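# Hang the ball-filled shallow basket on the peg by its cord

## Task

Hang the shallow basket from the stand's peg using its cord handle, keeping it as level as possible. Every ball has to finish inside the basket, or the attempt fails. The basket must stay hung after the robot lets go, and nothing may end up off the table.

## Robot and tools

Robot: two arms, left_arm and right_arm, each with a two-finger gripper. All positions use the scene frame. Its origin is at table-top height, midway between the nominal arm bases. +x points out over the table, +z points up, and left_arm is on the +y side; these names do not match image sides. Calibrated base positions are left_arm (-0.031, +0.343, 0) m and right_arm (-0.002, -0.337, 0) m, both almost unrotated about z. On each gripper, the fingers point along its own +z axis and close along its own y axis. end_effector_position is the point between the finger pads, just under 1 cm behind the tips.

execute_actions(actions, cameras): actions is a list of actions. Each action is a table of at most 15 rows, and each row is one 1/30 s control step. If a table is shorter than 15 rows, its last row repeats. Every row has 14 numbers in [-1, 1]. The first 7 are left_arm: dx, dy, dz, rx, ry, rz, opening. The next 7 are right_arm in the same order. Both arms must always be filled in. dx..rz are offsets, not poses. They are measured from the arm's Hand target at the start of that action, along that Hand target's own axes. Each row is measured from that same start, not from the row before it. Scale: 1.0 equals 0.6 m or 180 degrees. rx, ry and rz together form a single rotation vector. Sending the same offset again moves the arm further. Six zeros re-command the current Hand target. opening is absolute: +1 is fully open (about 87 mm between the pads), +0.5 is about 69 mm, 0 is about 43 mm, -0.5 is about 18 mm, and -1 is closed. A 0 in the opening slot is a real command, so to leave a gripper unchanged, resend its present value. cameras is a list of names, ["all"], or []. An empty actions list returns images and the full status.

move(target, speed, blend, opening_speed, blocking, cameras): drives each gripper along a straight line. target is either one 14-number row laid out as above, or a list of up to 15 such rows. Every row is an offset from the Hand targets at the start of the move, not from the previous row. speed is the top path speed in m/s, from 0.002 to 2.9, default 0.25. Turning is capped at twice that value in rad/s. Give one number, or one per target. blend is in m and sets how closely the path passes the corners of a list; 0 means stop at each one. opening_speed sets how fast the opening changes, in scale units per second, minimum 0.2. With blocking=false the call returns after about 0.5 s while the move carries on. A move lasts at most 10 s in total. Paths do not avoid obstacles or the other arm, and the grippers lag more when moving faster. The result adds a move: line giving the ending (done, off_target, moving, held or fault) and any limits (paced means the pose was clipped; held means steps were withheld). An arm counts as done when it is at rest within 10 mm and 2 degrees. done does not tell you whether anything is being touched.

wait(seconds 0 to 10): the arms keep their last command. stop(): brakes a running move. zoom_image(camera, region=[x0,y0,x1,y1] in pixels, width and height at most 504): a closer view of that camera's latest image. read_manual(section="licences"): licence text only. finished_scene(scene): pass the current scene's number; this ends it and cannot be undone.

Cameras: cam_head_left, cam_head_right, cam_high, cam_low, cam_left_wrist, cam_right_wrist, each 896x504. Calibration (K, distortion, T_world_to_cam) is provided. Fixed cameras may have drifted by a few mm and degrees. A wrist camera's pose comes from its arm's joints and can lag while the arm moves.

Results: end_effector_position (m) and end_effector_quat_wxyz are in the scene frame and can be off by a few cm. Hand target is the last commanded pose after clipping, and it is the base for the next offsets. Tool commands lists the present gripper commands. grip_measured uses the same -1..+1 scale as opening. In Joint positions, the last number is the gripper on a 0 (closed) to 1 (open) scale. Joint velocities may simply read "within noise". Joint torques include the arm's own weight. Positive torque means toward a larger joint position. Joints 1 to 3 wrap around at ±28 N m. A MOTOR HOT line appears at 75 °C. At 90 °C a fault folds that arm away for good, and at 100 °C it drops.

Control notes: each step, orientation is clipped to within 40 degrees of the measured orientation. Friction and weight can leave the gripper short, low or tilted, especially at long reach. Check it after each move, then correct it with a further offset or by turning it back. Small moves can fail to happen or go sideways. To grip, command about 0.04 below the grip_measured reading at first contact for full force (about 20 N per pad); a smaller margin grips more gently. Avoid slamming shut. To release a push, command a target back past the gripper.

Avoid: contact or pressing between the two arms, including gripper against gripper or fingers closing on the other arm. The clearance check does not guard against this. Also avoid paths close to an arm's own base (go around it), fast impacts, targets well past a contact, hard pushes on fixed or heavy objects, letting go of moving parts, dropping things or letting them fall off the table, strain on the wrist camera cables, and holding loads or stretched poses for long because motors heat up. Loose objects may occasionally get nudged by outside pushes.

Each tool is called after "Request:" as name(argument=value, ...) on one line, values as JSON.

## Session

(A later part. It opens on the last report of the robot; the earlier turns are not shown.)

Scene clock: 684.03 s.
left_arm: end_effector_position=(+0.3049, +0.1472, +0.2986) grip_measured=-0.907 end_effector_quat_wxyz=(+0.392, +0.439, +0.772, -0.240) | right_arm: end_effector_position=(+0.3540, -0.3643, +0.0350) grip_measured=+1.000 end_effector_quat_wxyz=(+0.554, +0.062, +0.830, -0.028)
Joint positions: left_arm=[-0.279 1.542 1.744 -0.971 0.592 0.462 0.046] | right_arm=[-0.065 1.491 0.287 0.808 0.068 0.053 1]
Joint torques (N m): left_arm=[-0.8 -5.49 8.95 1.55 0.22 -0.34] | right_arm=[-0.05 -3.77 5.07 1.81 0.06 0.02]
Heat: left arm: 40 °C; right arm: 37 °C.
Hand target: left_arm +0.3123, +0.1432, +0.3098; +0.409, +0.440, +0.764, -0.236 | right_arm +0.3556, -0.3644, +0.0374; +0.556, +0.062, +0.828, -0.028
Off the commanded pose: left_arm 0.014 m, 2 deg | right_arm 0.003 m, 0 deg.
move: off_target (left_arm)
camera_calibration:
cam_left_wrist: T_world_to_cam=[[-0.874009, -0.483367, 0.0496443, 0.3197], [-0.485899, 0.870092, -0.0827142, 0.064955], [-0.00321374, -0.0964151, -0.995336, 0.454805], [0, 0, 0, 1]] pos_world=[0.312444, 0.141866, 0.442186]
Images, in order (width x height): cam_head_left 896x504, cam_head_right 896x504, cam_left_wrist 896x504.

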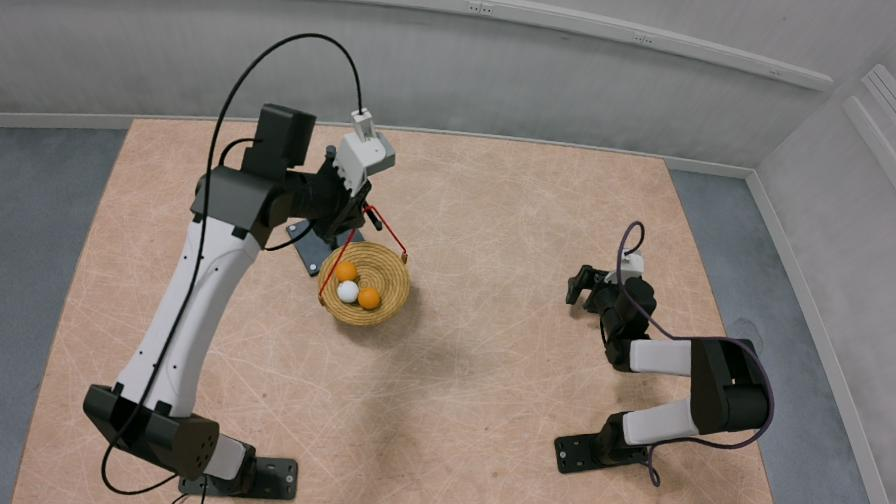

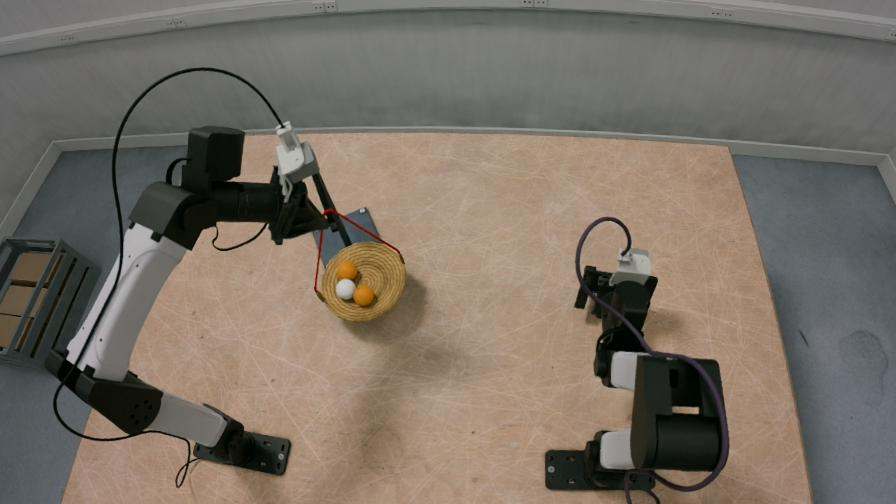

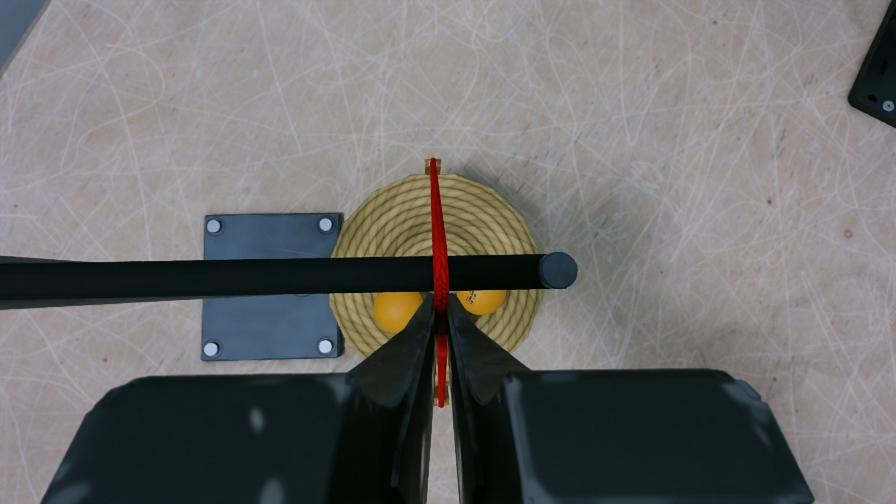

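Request:
move(target=[-0.01387, 0, -0.0032, 0, 0, 0, -1, 0, 0, 0, 0, 0, 0, 1], speed=0.03, cameras=["cam_left_wrist", "cam_head_left", "cam_head_right"])

Request:
zoom_image(camera="cam_left_wrist", region=[340, 220, 560, 480])

Request:
zoom_image(camera="cam_head_right", region=[300, 210, 420, 330])

Request:
zoom_image(camera="cam_head_left", region=[300, 210, 420, 330])

Scene clock: 693.93 s.
left_arm: end_effector_position=(+0.3091, +0.1440, +0.3074) grip_measured=-0.907 end_effector_quat_wxyz=(+0.397, +0.439, +0.770, -0.239) | right_arm: end_effector_position=(+0.3540, -0.3643, +0.0350) grip_measured=+1.000 end_effector_quat_wxyz=(+0.554, +0.062, +0.830, -0.028)
Joint positions: left_arm=[-0.285 1.566 1.799 -0.988 0.587 0.456 0.046] | right_arm=[-0.065 1.491 0.287 0.808 0.068 0.053 1]
Joint torques (N m): left_arm=[-0.73 -5.67 9.14 1.47 0.21 -0.35] | right_arm=[-0.06 -3.82 5.07 1.81 0.04 0]
Heat: left arm: 40 °C; right arm: 37 °C.
Hand target: left_arm +0.3139, +0.1406, +0.3176; +0.409, +0.440, +0.764, -0.236 | right_arm +0.3556, -0.3644, +0.0374; +0.556, +0.062, +0.828, -0.028
Off the commanded pose: left_arm 0.012 m, 2 deg | right_arm 0.003 m, 0 deg.
move: off_target (left_arm)
camera_calibration:
cam_left_wrist: T_world_to_cam=[[-0.874132, -0.483831, 0.0424419, 0.323667], [-0.485641, 0.869462, -0.0904971, 0.0728848], [0.0068837, -0.0997179, -0.994992, 0.460637], [0, 0, 0, 1]] pos_world=[0.315152, 0.139163, 0.451189]
Images, in order (width x height): cam_head_left 896x504, cam_head_right 896x504, cam_left_wrist 896x504.

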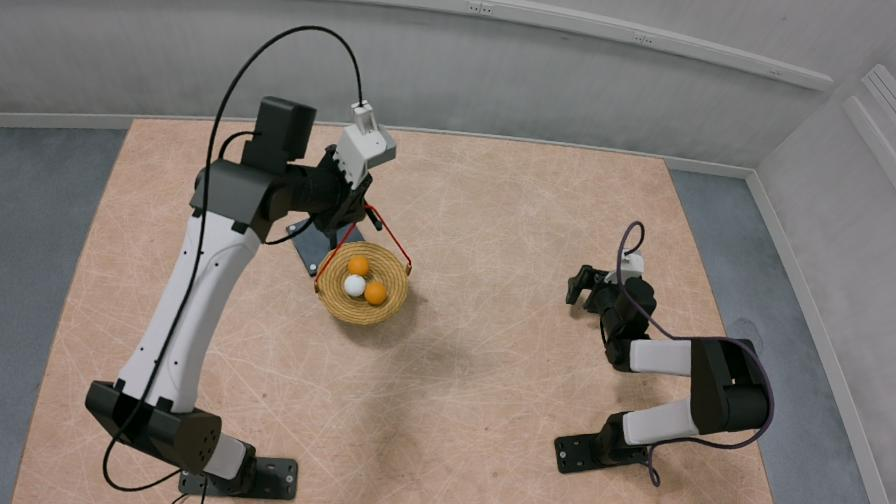

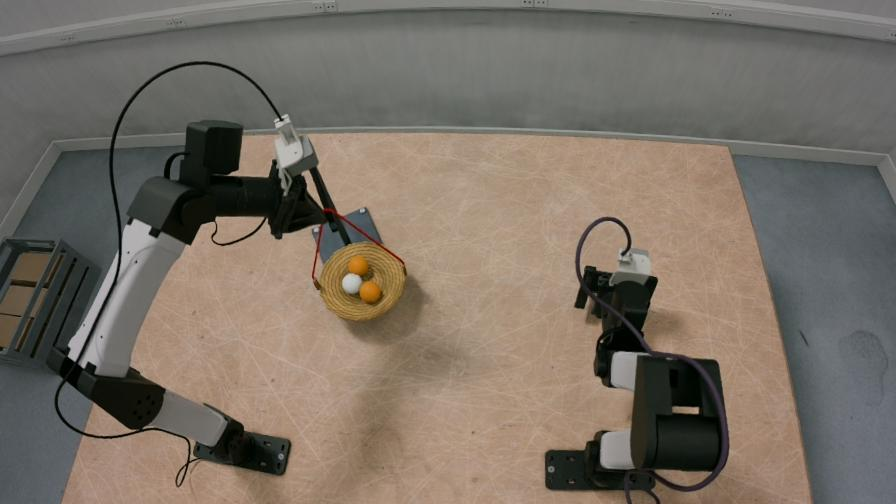

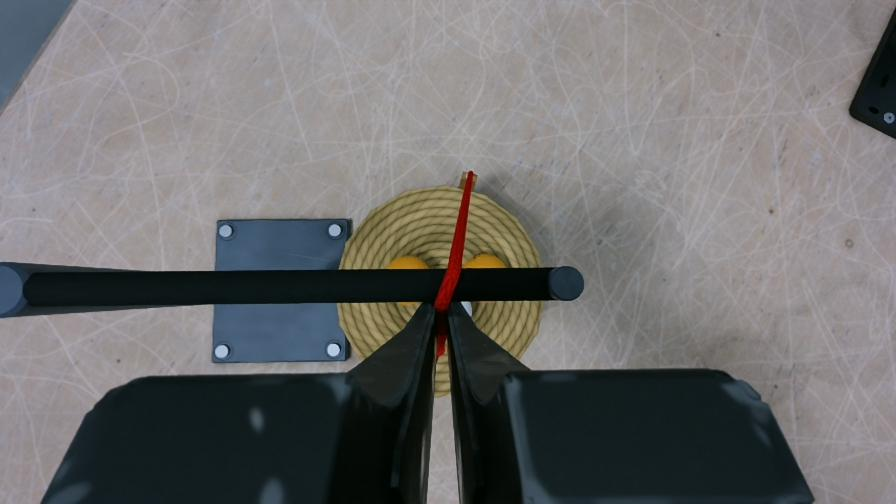

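Scaled by 1.938 from the camera's 896x504 image, which has a finer 1280x720 frame.

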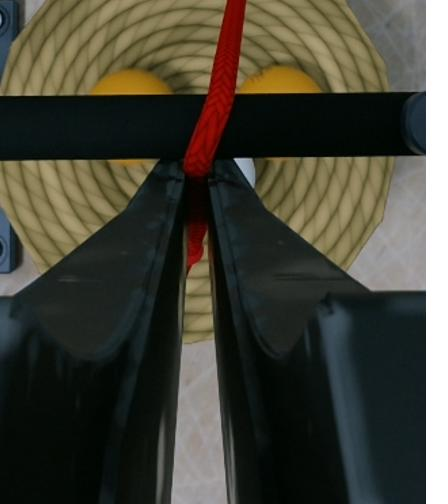

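Scaled by 4.200 from the camera's 896x504 image, which has a finer 1280x720 frame.

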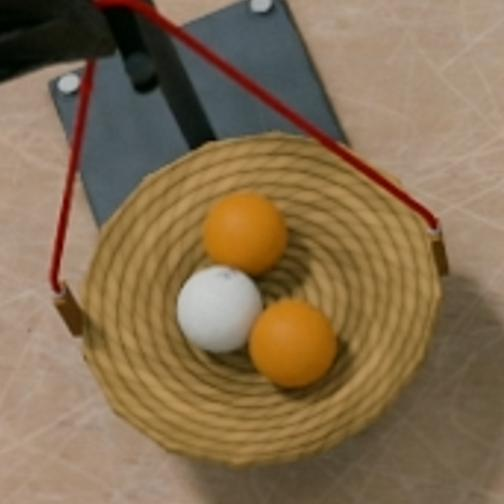

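Scaled by 4.200 from the camera's 896x504 image, which has a finer 1280x720 frame.

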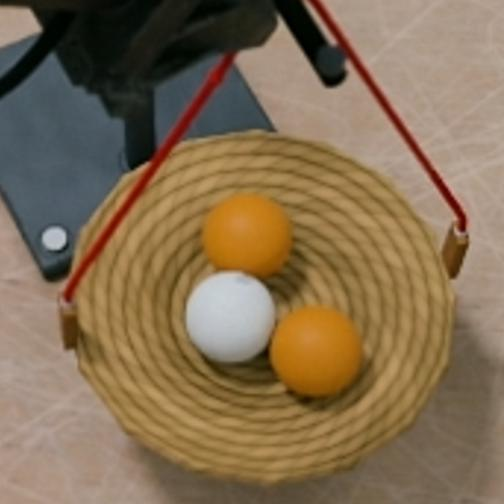

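Request:
move(target=[0.01063, 0, 0.0021, 0, 0, 0, -1, 0, 0, 0, 0, 0, 0, 1], speed=0.03, cameras=["cam_left_wrist", "cam_head_left", "cam_head_right"])

Request:
zoom_image(camera="cam_head_right", region=[300, 210, 420, 330])

Request:
zoom_image(camera="cam_head_left", region=[300, 210, 420, 330])

Scene clock: 735.63 s.
left_arm: end_effector_position=(+0.3091, +0.1440, +0.3073) grip_measured=-0.907 end_effector_quat_wxyz=(+0.397, +0.439, +0.770, -0.239) | right_arm: end_effector_position=(+0.3540, -0.3643, +0.0350) grip_measured=+1.000 end_effector_quat_wxyz=(+0.554, +0.062, +0.830, -0.028)
Joint positions: left_arm=[-0.285 1.566 1.799 -0.988 0.587 0.456 0.046] | right_arm=[-0.065 1.491 0.287 0.808 0.068 0.053 1]
Joint torques (N m): left_arm=[-0.27 -7.25 5.71 1.66 0.29 -0.26] | right_arm=[-0.03 -3.75 5.12 1.81 0.07 0.02]
Heat: left arm: 41 °C; right arm: 37 °C.
Hand target: left_arm +0.3127, +0.1427, +0.3116; +0.409, +0.440, +0.764, -0.236 | right_arm +0.3556, -0.3644, +0.0374; +0.556, +0.062, +0.828, -0.028
Off the commanded pose: left_arm 0.006 m, 2 deg | right_arm 0.003 m, 0 deg.
move: done
camera_calibration:
cam_left_wrist: T_world_to_cam=[[-0.874127, -0.483817, 0.0426942, 0.323597], [-0.485654, 0.869492, -0.0901302, 0.0728366], [0.00648429, -0.0995199, -0.995014, 0.460535], [0, 0, 0, 1]] pos_world=[0.315252, 0.139063, 0.450989]
Images, in order (width x height): cam_head_left 896x504, cam_head_right 896x504, cam_left_wrist 896x504.

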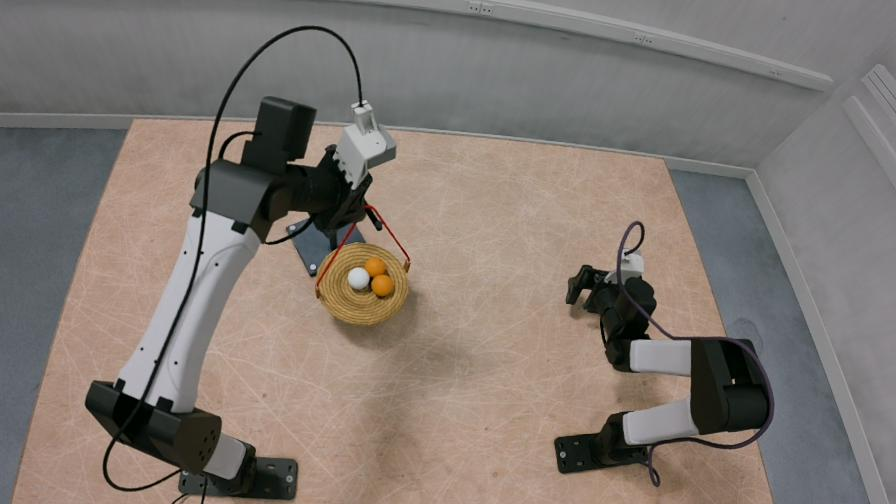

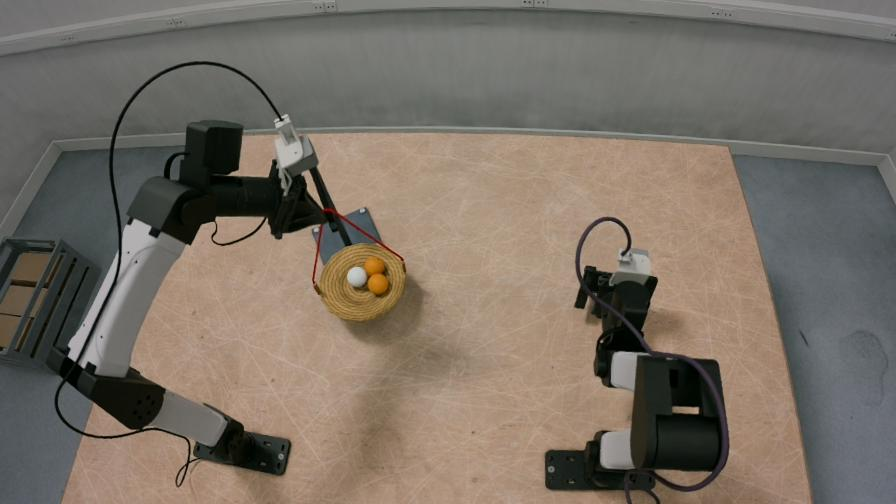

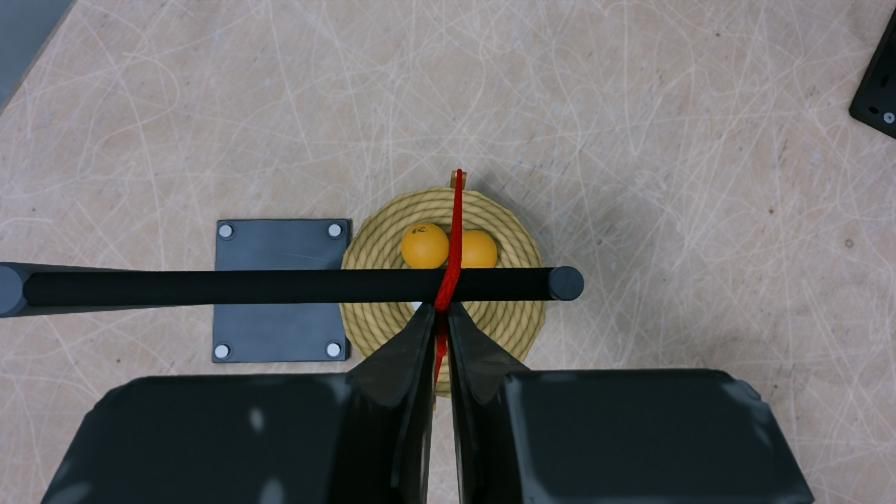

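Scaled by 4.200 from the camera's 896x504 image, which has a finer 1280x720 frame.

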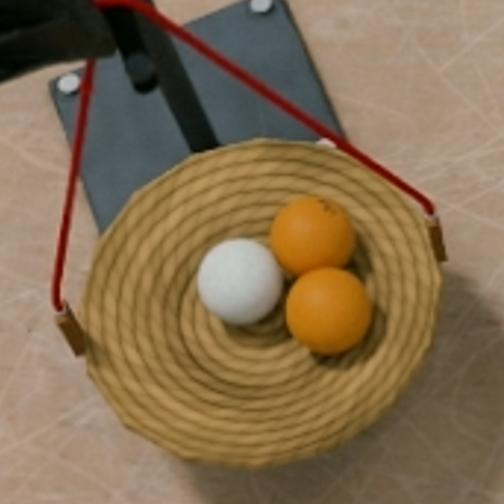

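Scaled by 4.200 from the camera's 896x504 image, which has a finer 1280x720 frame.

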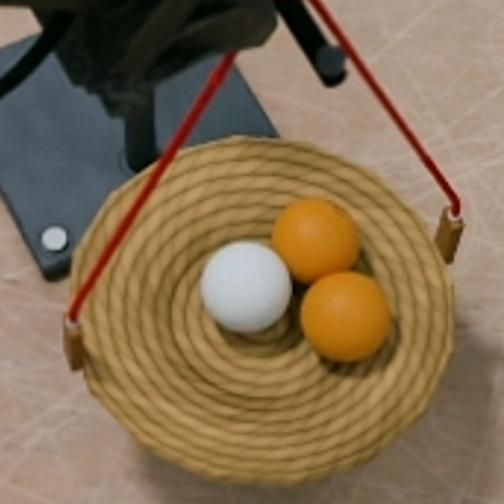

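Request:
move(target=[0.0071, 0, 0.0014, 0, 0, 0, -1, 0, 0, 0, 0, 0, 0, 1], speed=0.03)

Scene clock: 759.73 s.
left_arm: end_effector_position=(+0.3097, +0.1438, +0.3041) grip_measured=-0.907 end_effector_quat_wxyz=(+0.396, +0.439, +0.770, -0.240) | right_arm: end_effector_position=(+0.3540, -0.3643, +0.0350) grip_measured=+1.000 end_effector_quat_wxyz=(+0.554, +0.062, +0.830, -0.028)
Joint positions: left_arm=[-0.285 1.565 1.785 -0.978 0.587 0.456 0.046] | right_arm=[-0.065 1.491 0.287 0.808 0.068 0.053 1]
Joint torques (N m): left_arm=[-0.03 -7.99 4.48 1.74 0.29 -0.24] | right_arm=[-0.05 -3.78 5.07 1.81 0.04 0]
Heat: left arm: 42 °C; right arm: 37 °C.
Hand target: left_arm +0.3118, +0.1442, +0.3077; +0.409, +0.440, +0.764, -0.236 | right_arm +0.3556, -0.3644, +0.0374; +0.556, +0.062, +0.828, -0.028
Off the commanded pose: left_arm 0.004 m, 2 deg | right_arm 0.003 m, 0 deg.
move: done

Request:
wait(seconds=1, cameras=["cam_left_wrist", "cam_head_left", "cam_head_right"])

Request:
zoom_image(camera="cam_head_right", region=[300, 210, 420, 330])

Request:
zoom_image(camera="cam_head_left", region=[300, 210, 420, 330])

Scene clock: 764.73 s.
left_arm: end_effector_position=(+0.3097, +0.1438, +0.3041) grip_measured=-0.907 end_effector_quat_wxyz=(+0.396, +0.439, +0.770, -0.240) | right_arm: end_effector_position=(+0.3540, -0.3643, +0.0350) grip_measured=+1.000 end_effector_quat_wxyz=(+0.554, +0.062, +0.830, -0.028)
Joint positions: left_arm=[-0.285 1.565 1.785 -0.978 0.587 0.456 0.046] | right_arm=[-0.065 1.491 0.287 0.808 0.068 0.053 1]
Joint torques (N m): left_arm=[0.02 -7.92 4.57 1.7 0.3 -0.28] | right_arm=[-0.12 -3.81 5.09 1.82 0.05 0.03]
Heat: left arm: 42 °C; right arm: 37 °C.
Hand target: left_arm +0.3118, +0.1442, +0.3077; +0.409, +0.440, +0.764, -0.236 | right_arm +0.3556, -0.3644, +0.0374; +0.556, +0.062, +0.828, -0.028
Tool commands: left_gripper/opening=-1.0 right_gripper/opening=+1.0
Off the commanded pose: left_arm 0.004 m, 2 deg | right_arm 0.003 m, 0 deg.
wait: 1.00 s; at rest from the start
camera_calibration:
cam_left_wrist: T_world_to_cam=[[-0.874035, -0.483849, 0.044197, 0.323676], [-0.485844, 0.869554, -0.0884951, 0.0725637], [0.0043866, -0.0988206, -0.995096, 0.457918], [0, 0, 0, 1]] pos_world=[0.31615, 0.138764, 0.447788]
Images, in order (width x height): cam_head_left 896x504, cam_head_right 896x504, cam_left_wrist 896x504.

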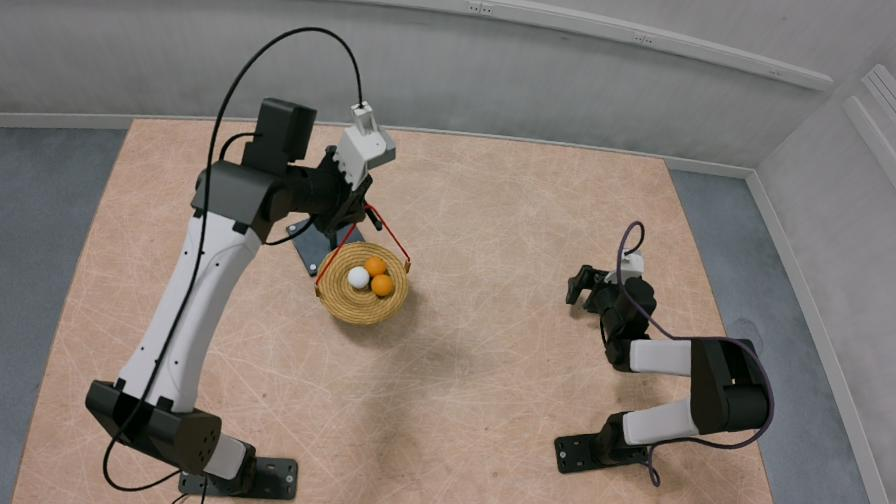

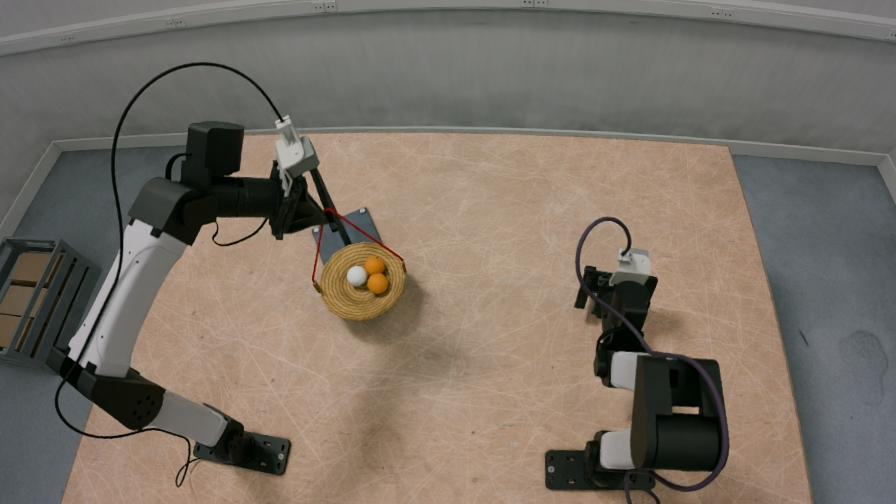

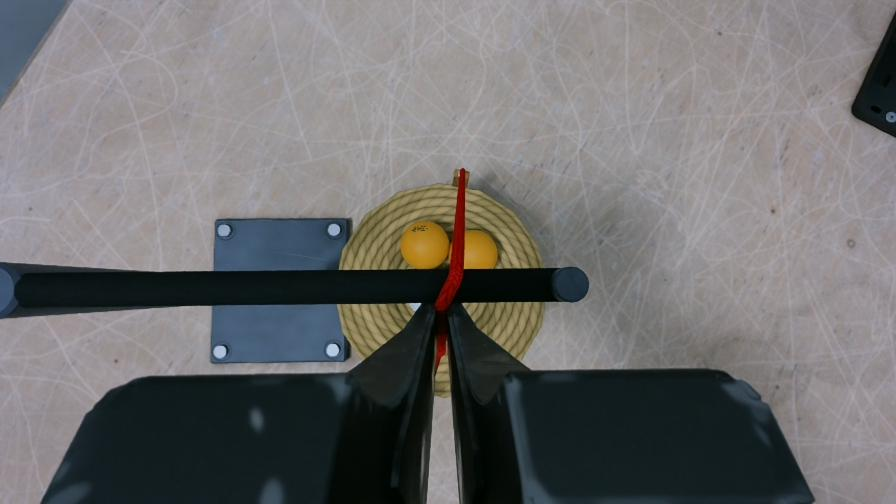

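Scaled by 4.200 from the camera's 896x504 image, which has a finer 1280x720 frame.

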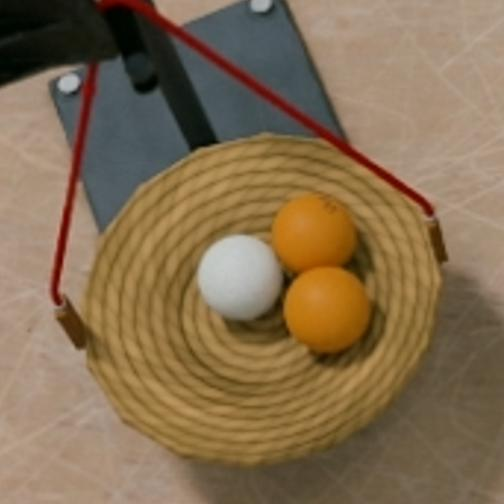

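Scaled by 4.200 from the camera's 896x504 image, which has a finer 1280x720 frame.

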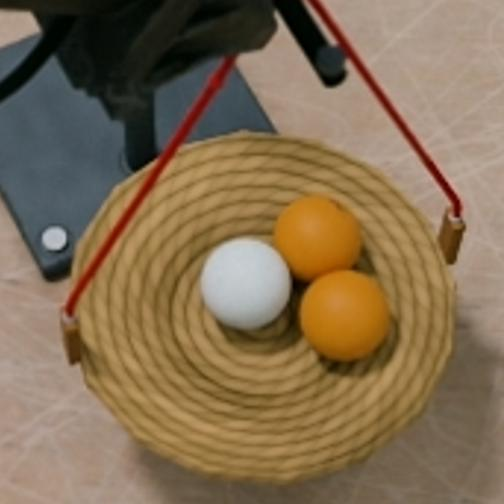

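Request:
wait(seconds=0.5, cameras=["cam_head_left", "cam_head_right", "cam_low"])

Request:
zoom_image(camera="cam_head_right", region=[300, 260, 340, 300])

Request:
zoom_image(camera="cam_head_right", region=[380, 240, 420, 280])

Request:
zoom_image(camera="cam_head_left", region=[300, 260, 340, 300])

Request:
zoom_image(camera="cam_head_left", region=[380, 240, 420, 280])

Request:
zoom_image(camera="cam_low", region=[400, 150, 500, 260])

Scene clock: 784.43 s.
left_arm: end_effector_position=(+0.3097, +0.1438, +0.3041) grip_measured=-0.907 end_effector_quat_wxyz=(+0.396, +0.439, +0.770, -0.240) | right_arm: end_effector_position=(+0.3540, -0.3643, +0.0350) grip_measured=+1.000 end_effector_quat_wxyz=(+0.554, +0.062, +0.830, -0.028)
Joint positions: left_arm=[-0.285 1.565 1.785 -0.978 0.587 0.456 0.046] | right_arm=[-0.065 1.491 0.287 0.808 0.068 0.053 1]
Joint torques (N m): left_arm=[0.02 -8.01 4.6 1.69 0.29 -0.24] | right_arm=[-0.02 -3.84 5.15 1.81 0.05 0.01]
Heat: left arm: 41 °C; right arm: 37 °C.
Hand target: left_arm +0.3118, +0.1442, +0.3077; +0.409, +0.440, +0.764, -0.236 | right_arm +0.3556, -0.3644, +0.0374; +0.556, +0.062, +0.828, -0.028
Tool commands: left_gripper/opening=-1.0 right_gripper/opening=+1.0
Off the commanded pose: left_arm 0.004 m, 2 deg | right_arm 0.003 m, 0 deg.
wait: 0.50 s; at rest from the start
Images, in order (width x height): cam_head_left 896x504, cam_head_right 896x504, cam_low 896x504.

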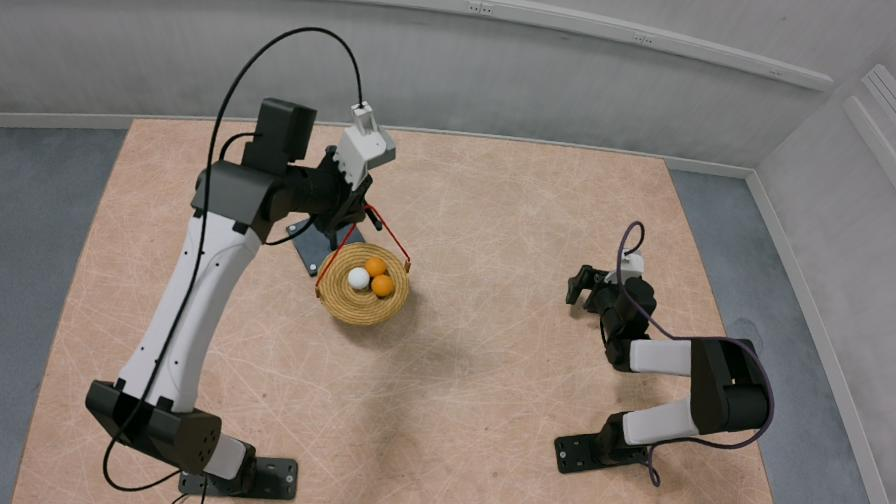

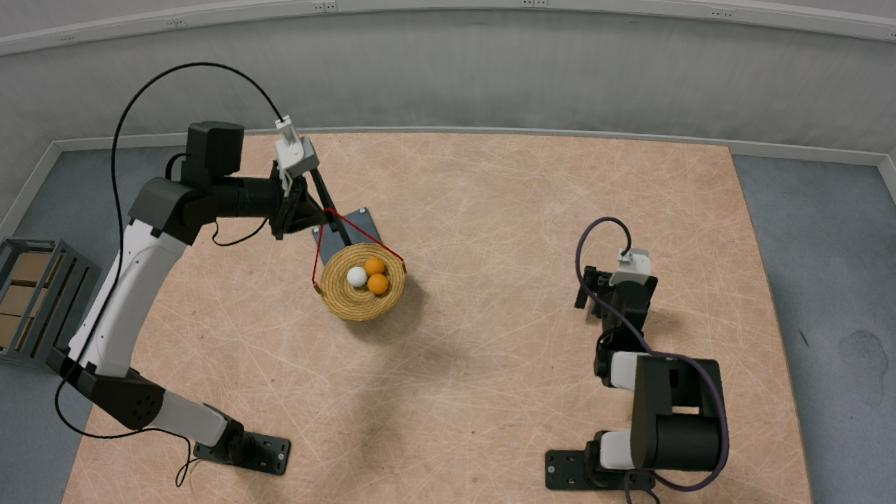

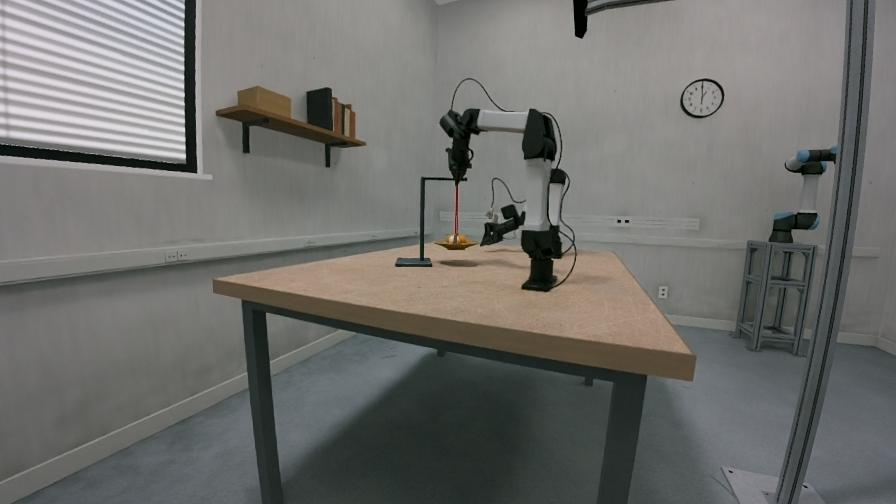

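Scaled by 12.600 from the camera's 896x504 image, which has a finer 1280x720 frame.

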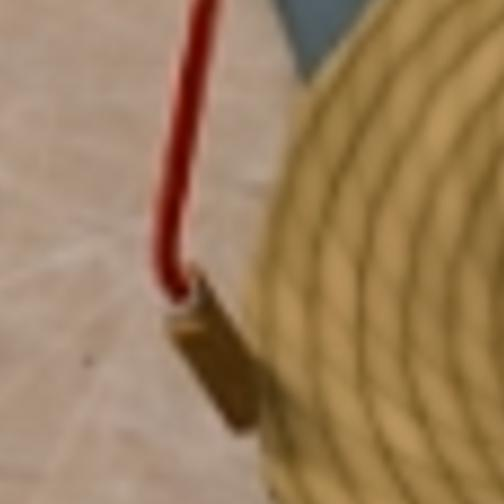

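Scaled by 12.600 from the camera's 896x504 image, which has a finer 1280x720 frame.

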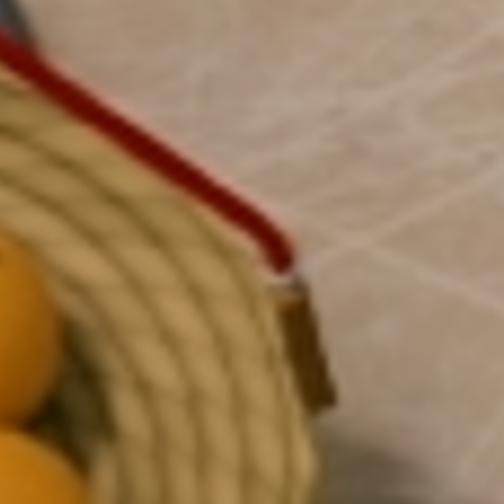

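Scaled by 12.600 from the camera's 896x504 image, which has a finer 1280x720 frame.

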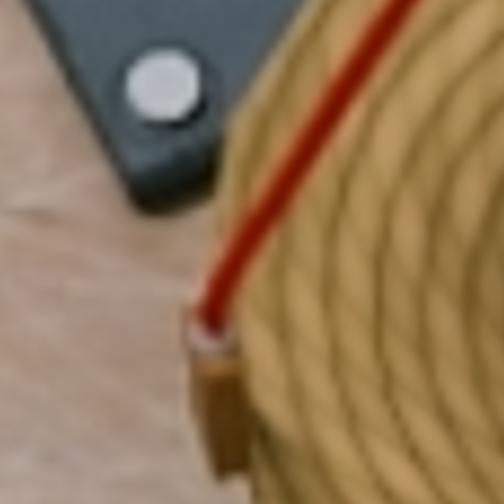

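Scaled by 12.600 from the camera's 896x504 image, which has a finer 1280x720 frame.

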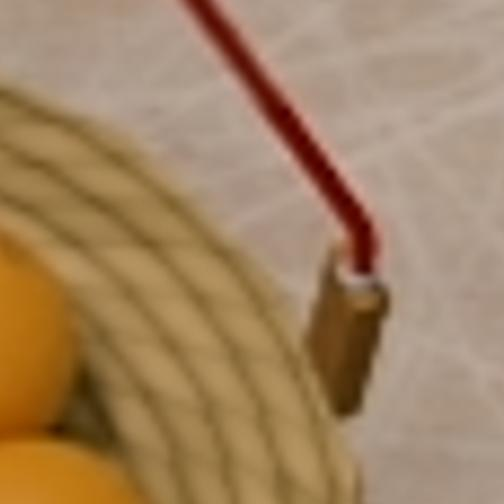

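Scaled by 4.582 from the camera's 896x504 image, which has a finer 1280x720 frame.

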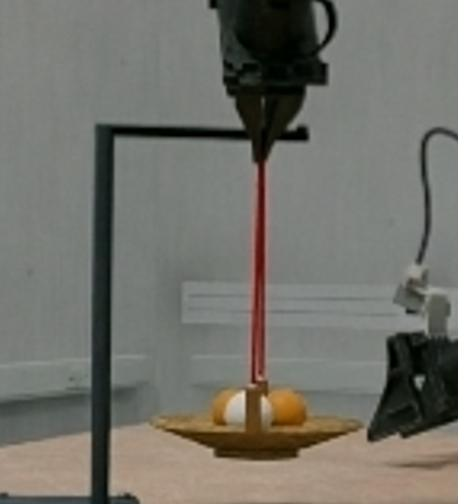

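Request:
move(target=[0.0071, 0, 0.0014, 0, 0, 0, -1, 0, 0, 0, 0, 0, 0, 1], speed=0.02, cameras=["cam_head_left", "cam_head_right"])

Request:
zoom_image(camera="cam_head_right", region=[300, 260, 340, 300])

Request:
zoom_image(camera="cam_head_right", region=[380, 240, 420, 280])

Request:
zoom_image(camera="cam_head_left", region=[300, 260, 340, 300])

Request:
zoom_image(camera="cam_head_left", region=[380, 240, 420, 280])

Scene clock: 811.27 s.
left_arm: end_effector_position=(+0.3099, +0.1439, +0.3035) grip_measured=-0.907 end_effector_quat_wxyz=(+0.402, +0.440, +0.767, -0.238) | right_arm: end_effector_position=(+0.3540, -0.3643, +0.0350) grip_measured=+1.000 end_effector_quat_wxyz=(+0.554, +0.062, +0.830, -0.028)
Joint positions: left_arm=[-0.284 1.55 1.759 -0.952 0.587 0.456 0.046] | right_arm=[-0.065 1.491 0.287 0.808 0.068 0.053 1]
Joint torques (N m): left_arm=[0.36 -7.6 4.36 1.59 0.32 -0.22] | right_arm=[-0.08 -3.79 5.12 1.81 0.05 0.01]
Heat: left arm: 41 °C; right arm: 37 °C.
Hand target: left_arm +0.3110, +0.1455, +0.3037; +0.409, +0.440, +0.764, -0.236 | right_arm +0.3556, -0.3644, +0.0374; +0.556, +0.062, +0.828, -0.028
Off the commanded pose: left_arm 0.002 m, 1 deg | right_arm 0.003 m, 0 deg.
move: done
Images, in order (width x height): cam_head_left 896x504, cam_head_right 896x504.

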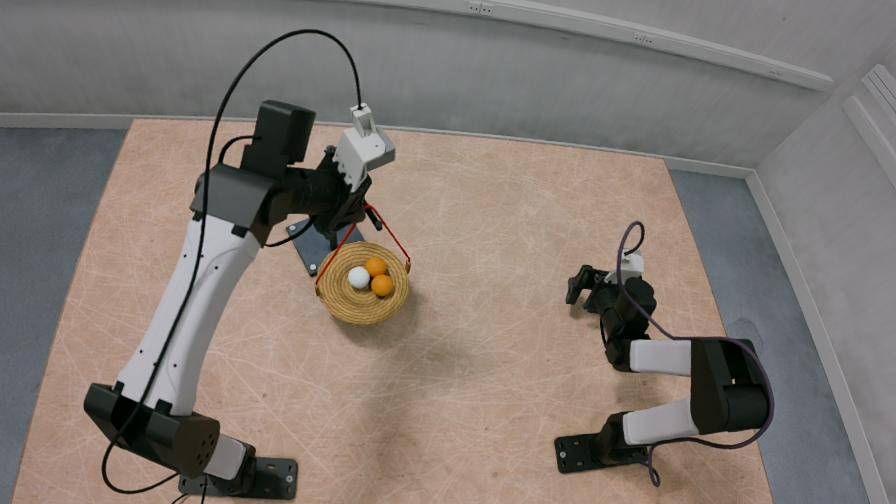

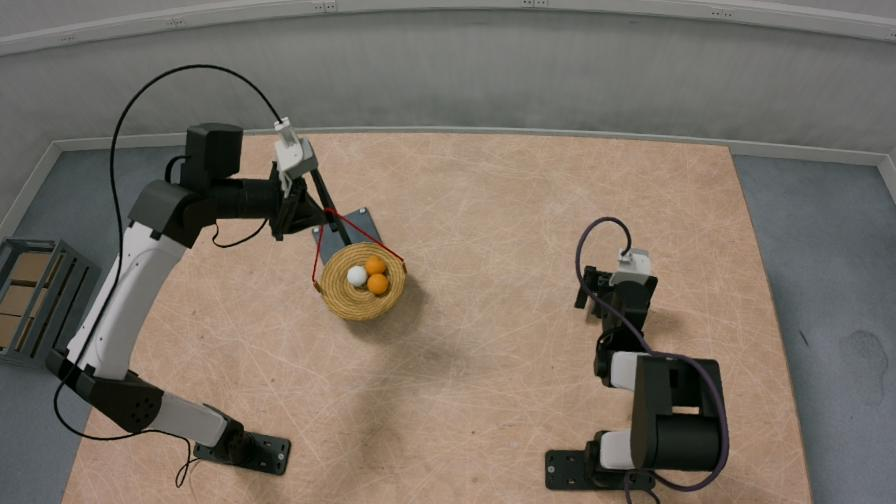

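Scaled by 12.600 from the camera's 896x504 image, which has a finer 1280x720 frame.

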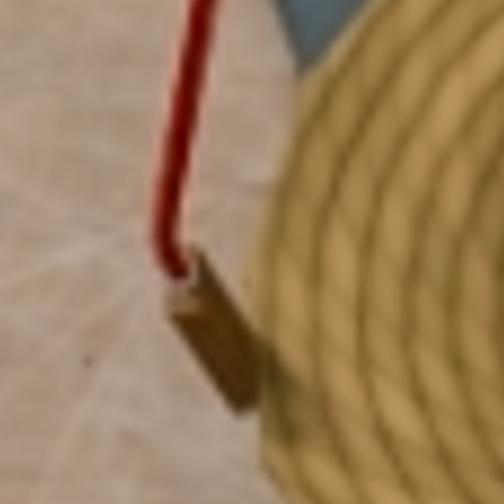

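Scaled by 12.600 from the camera's 896x504 image, which has a finer 1280x720 frame.

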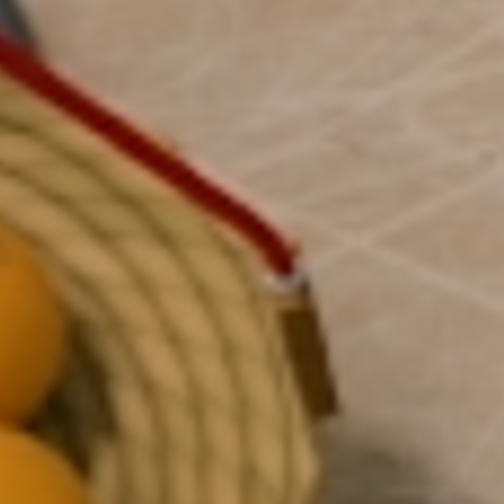

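Scaled by 12.600 from the camera's 896x504 image, which has a finer 1280x720 frame.

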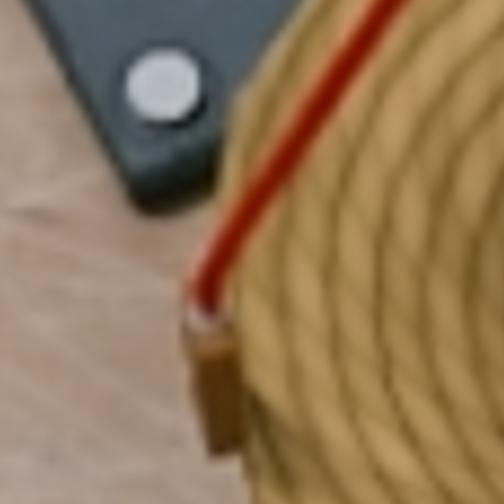

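Scaled by 12.600 from the camera's 896x504 image, which has a finer 1280x720 frame.

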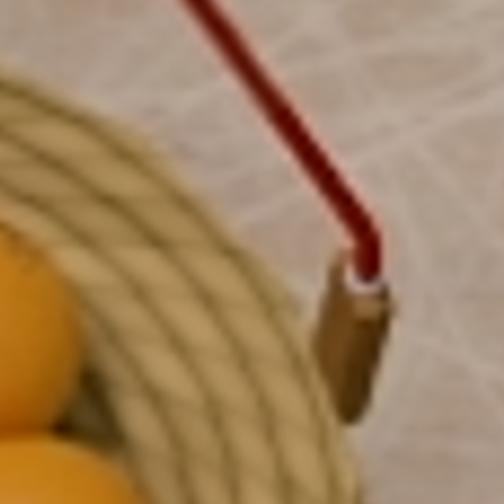

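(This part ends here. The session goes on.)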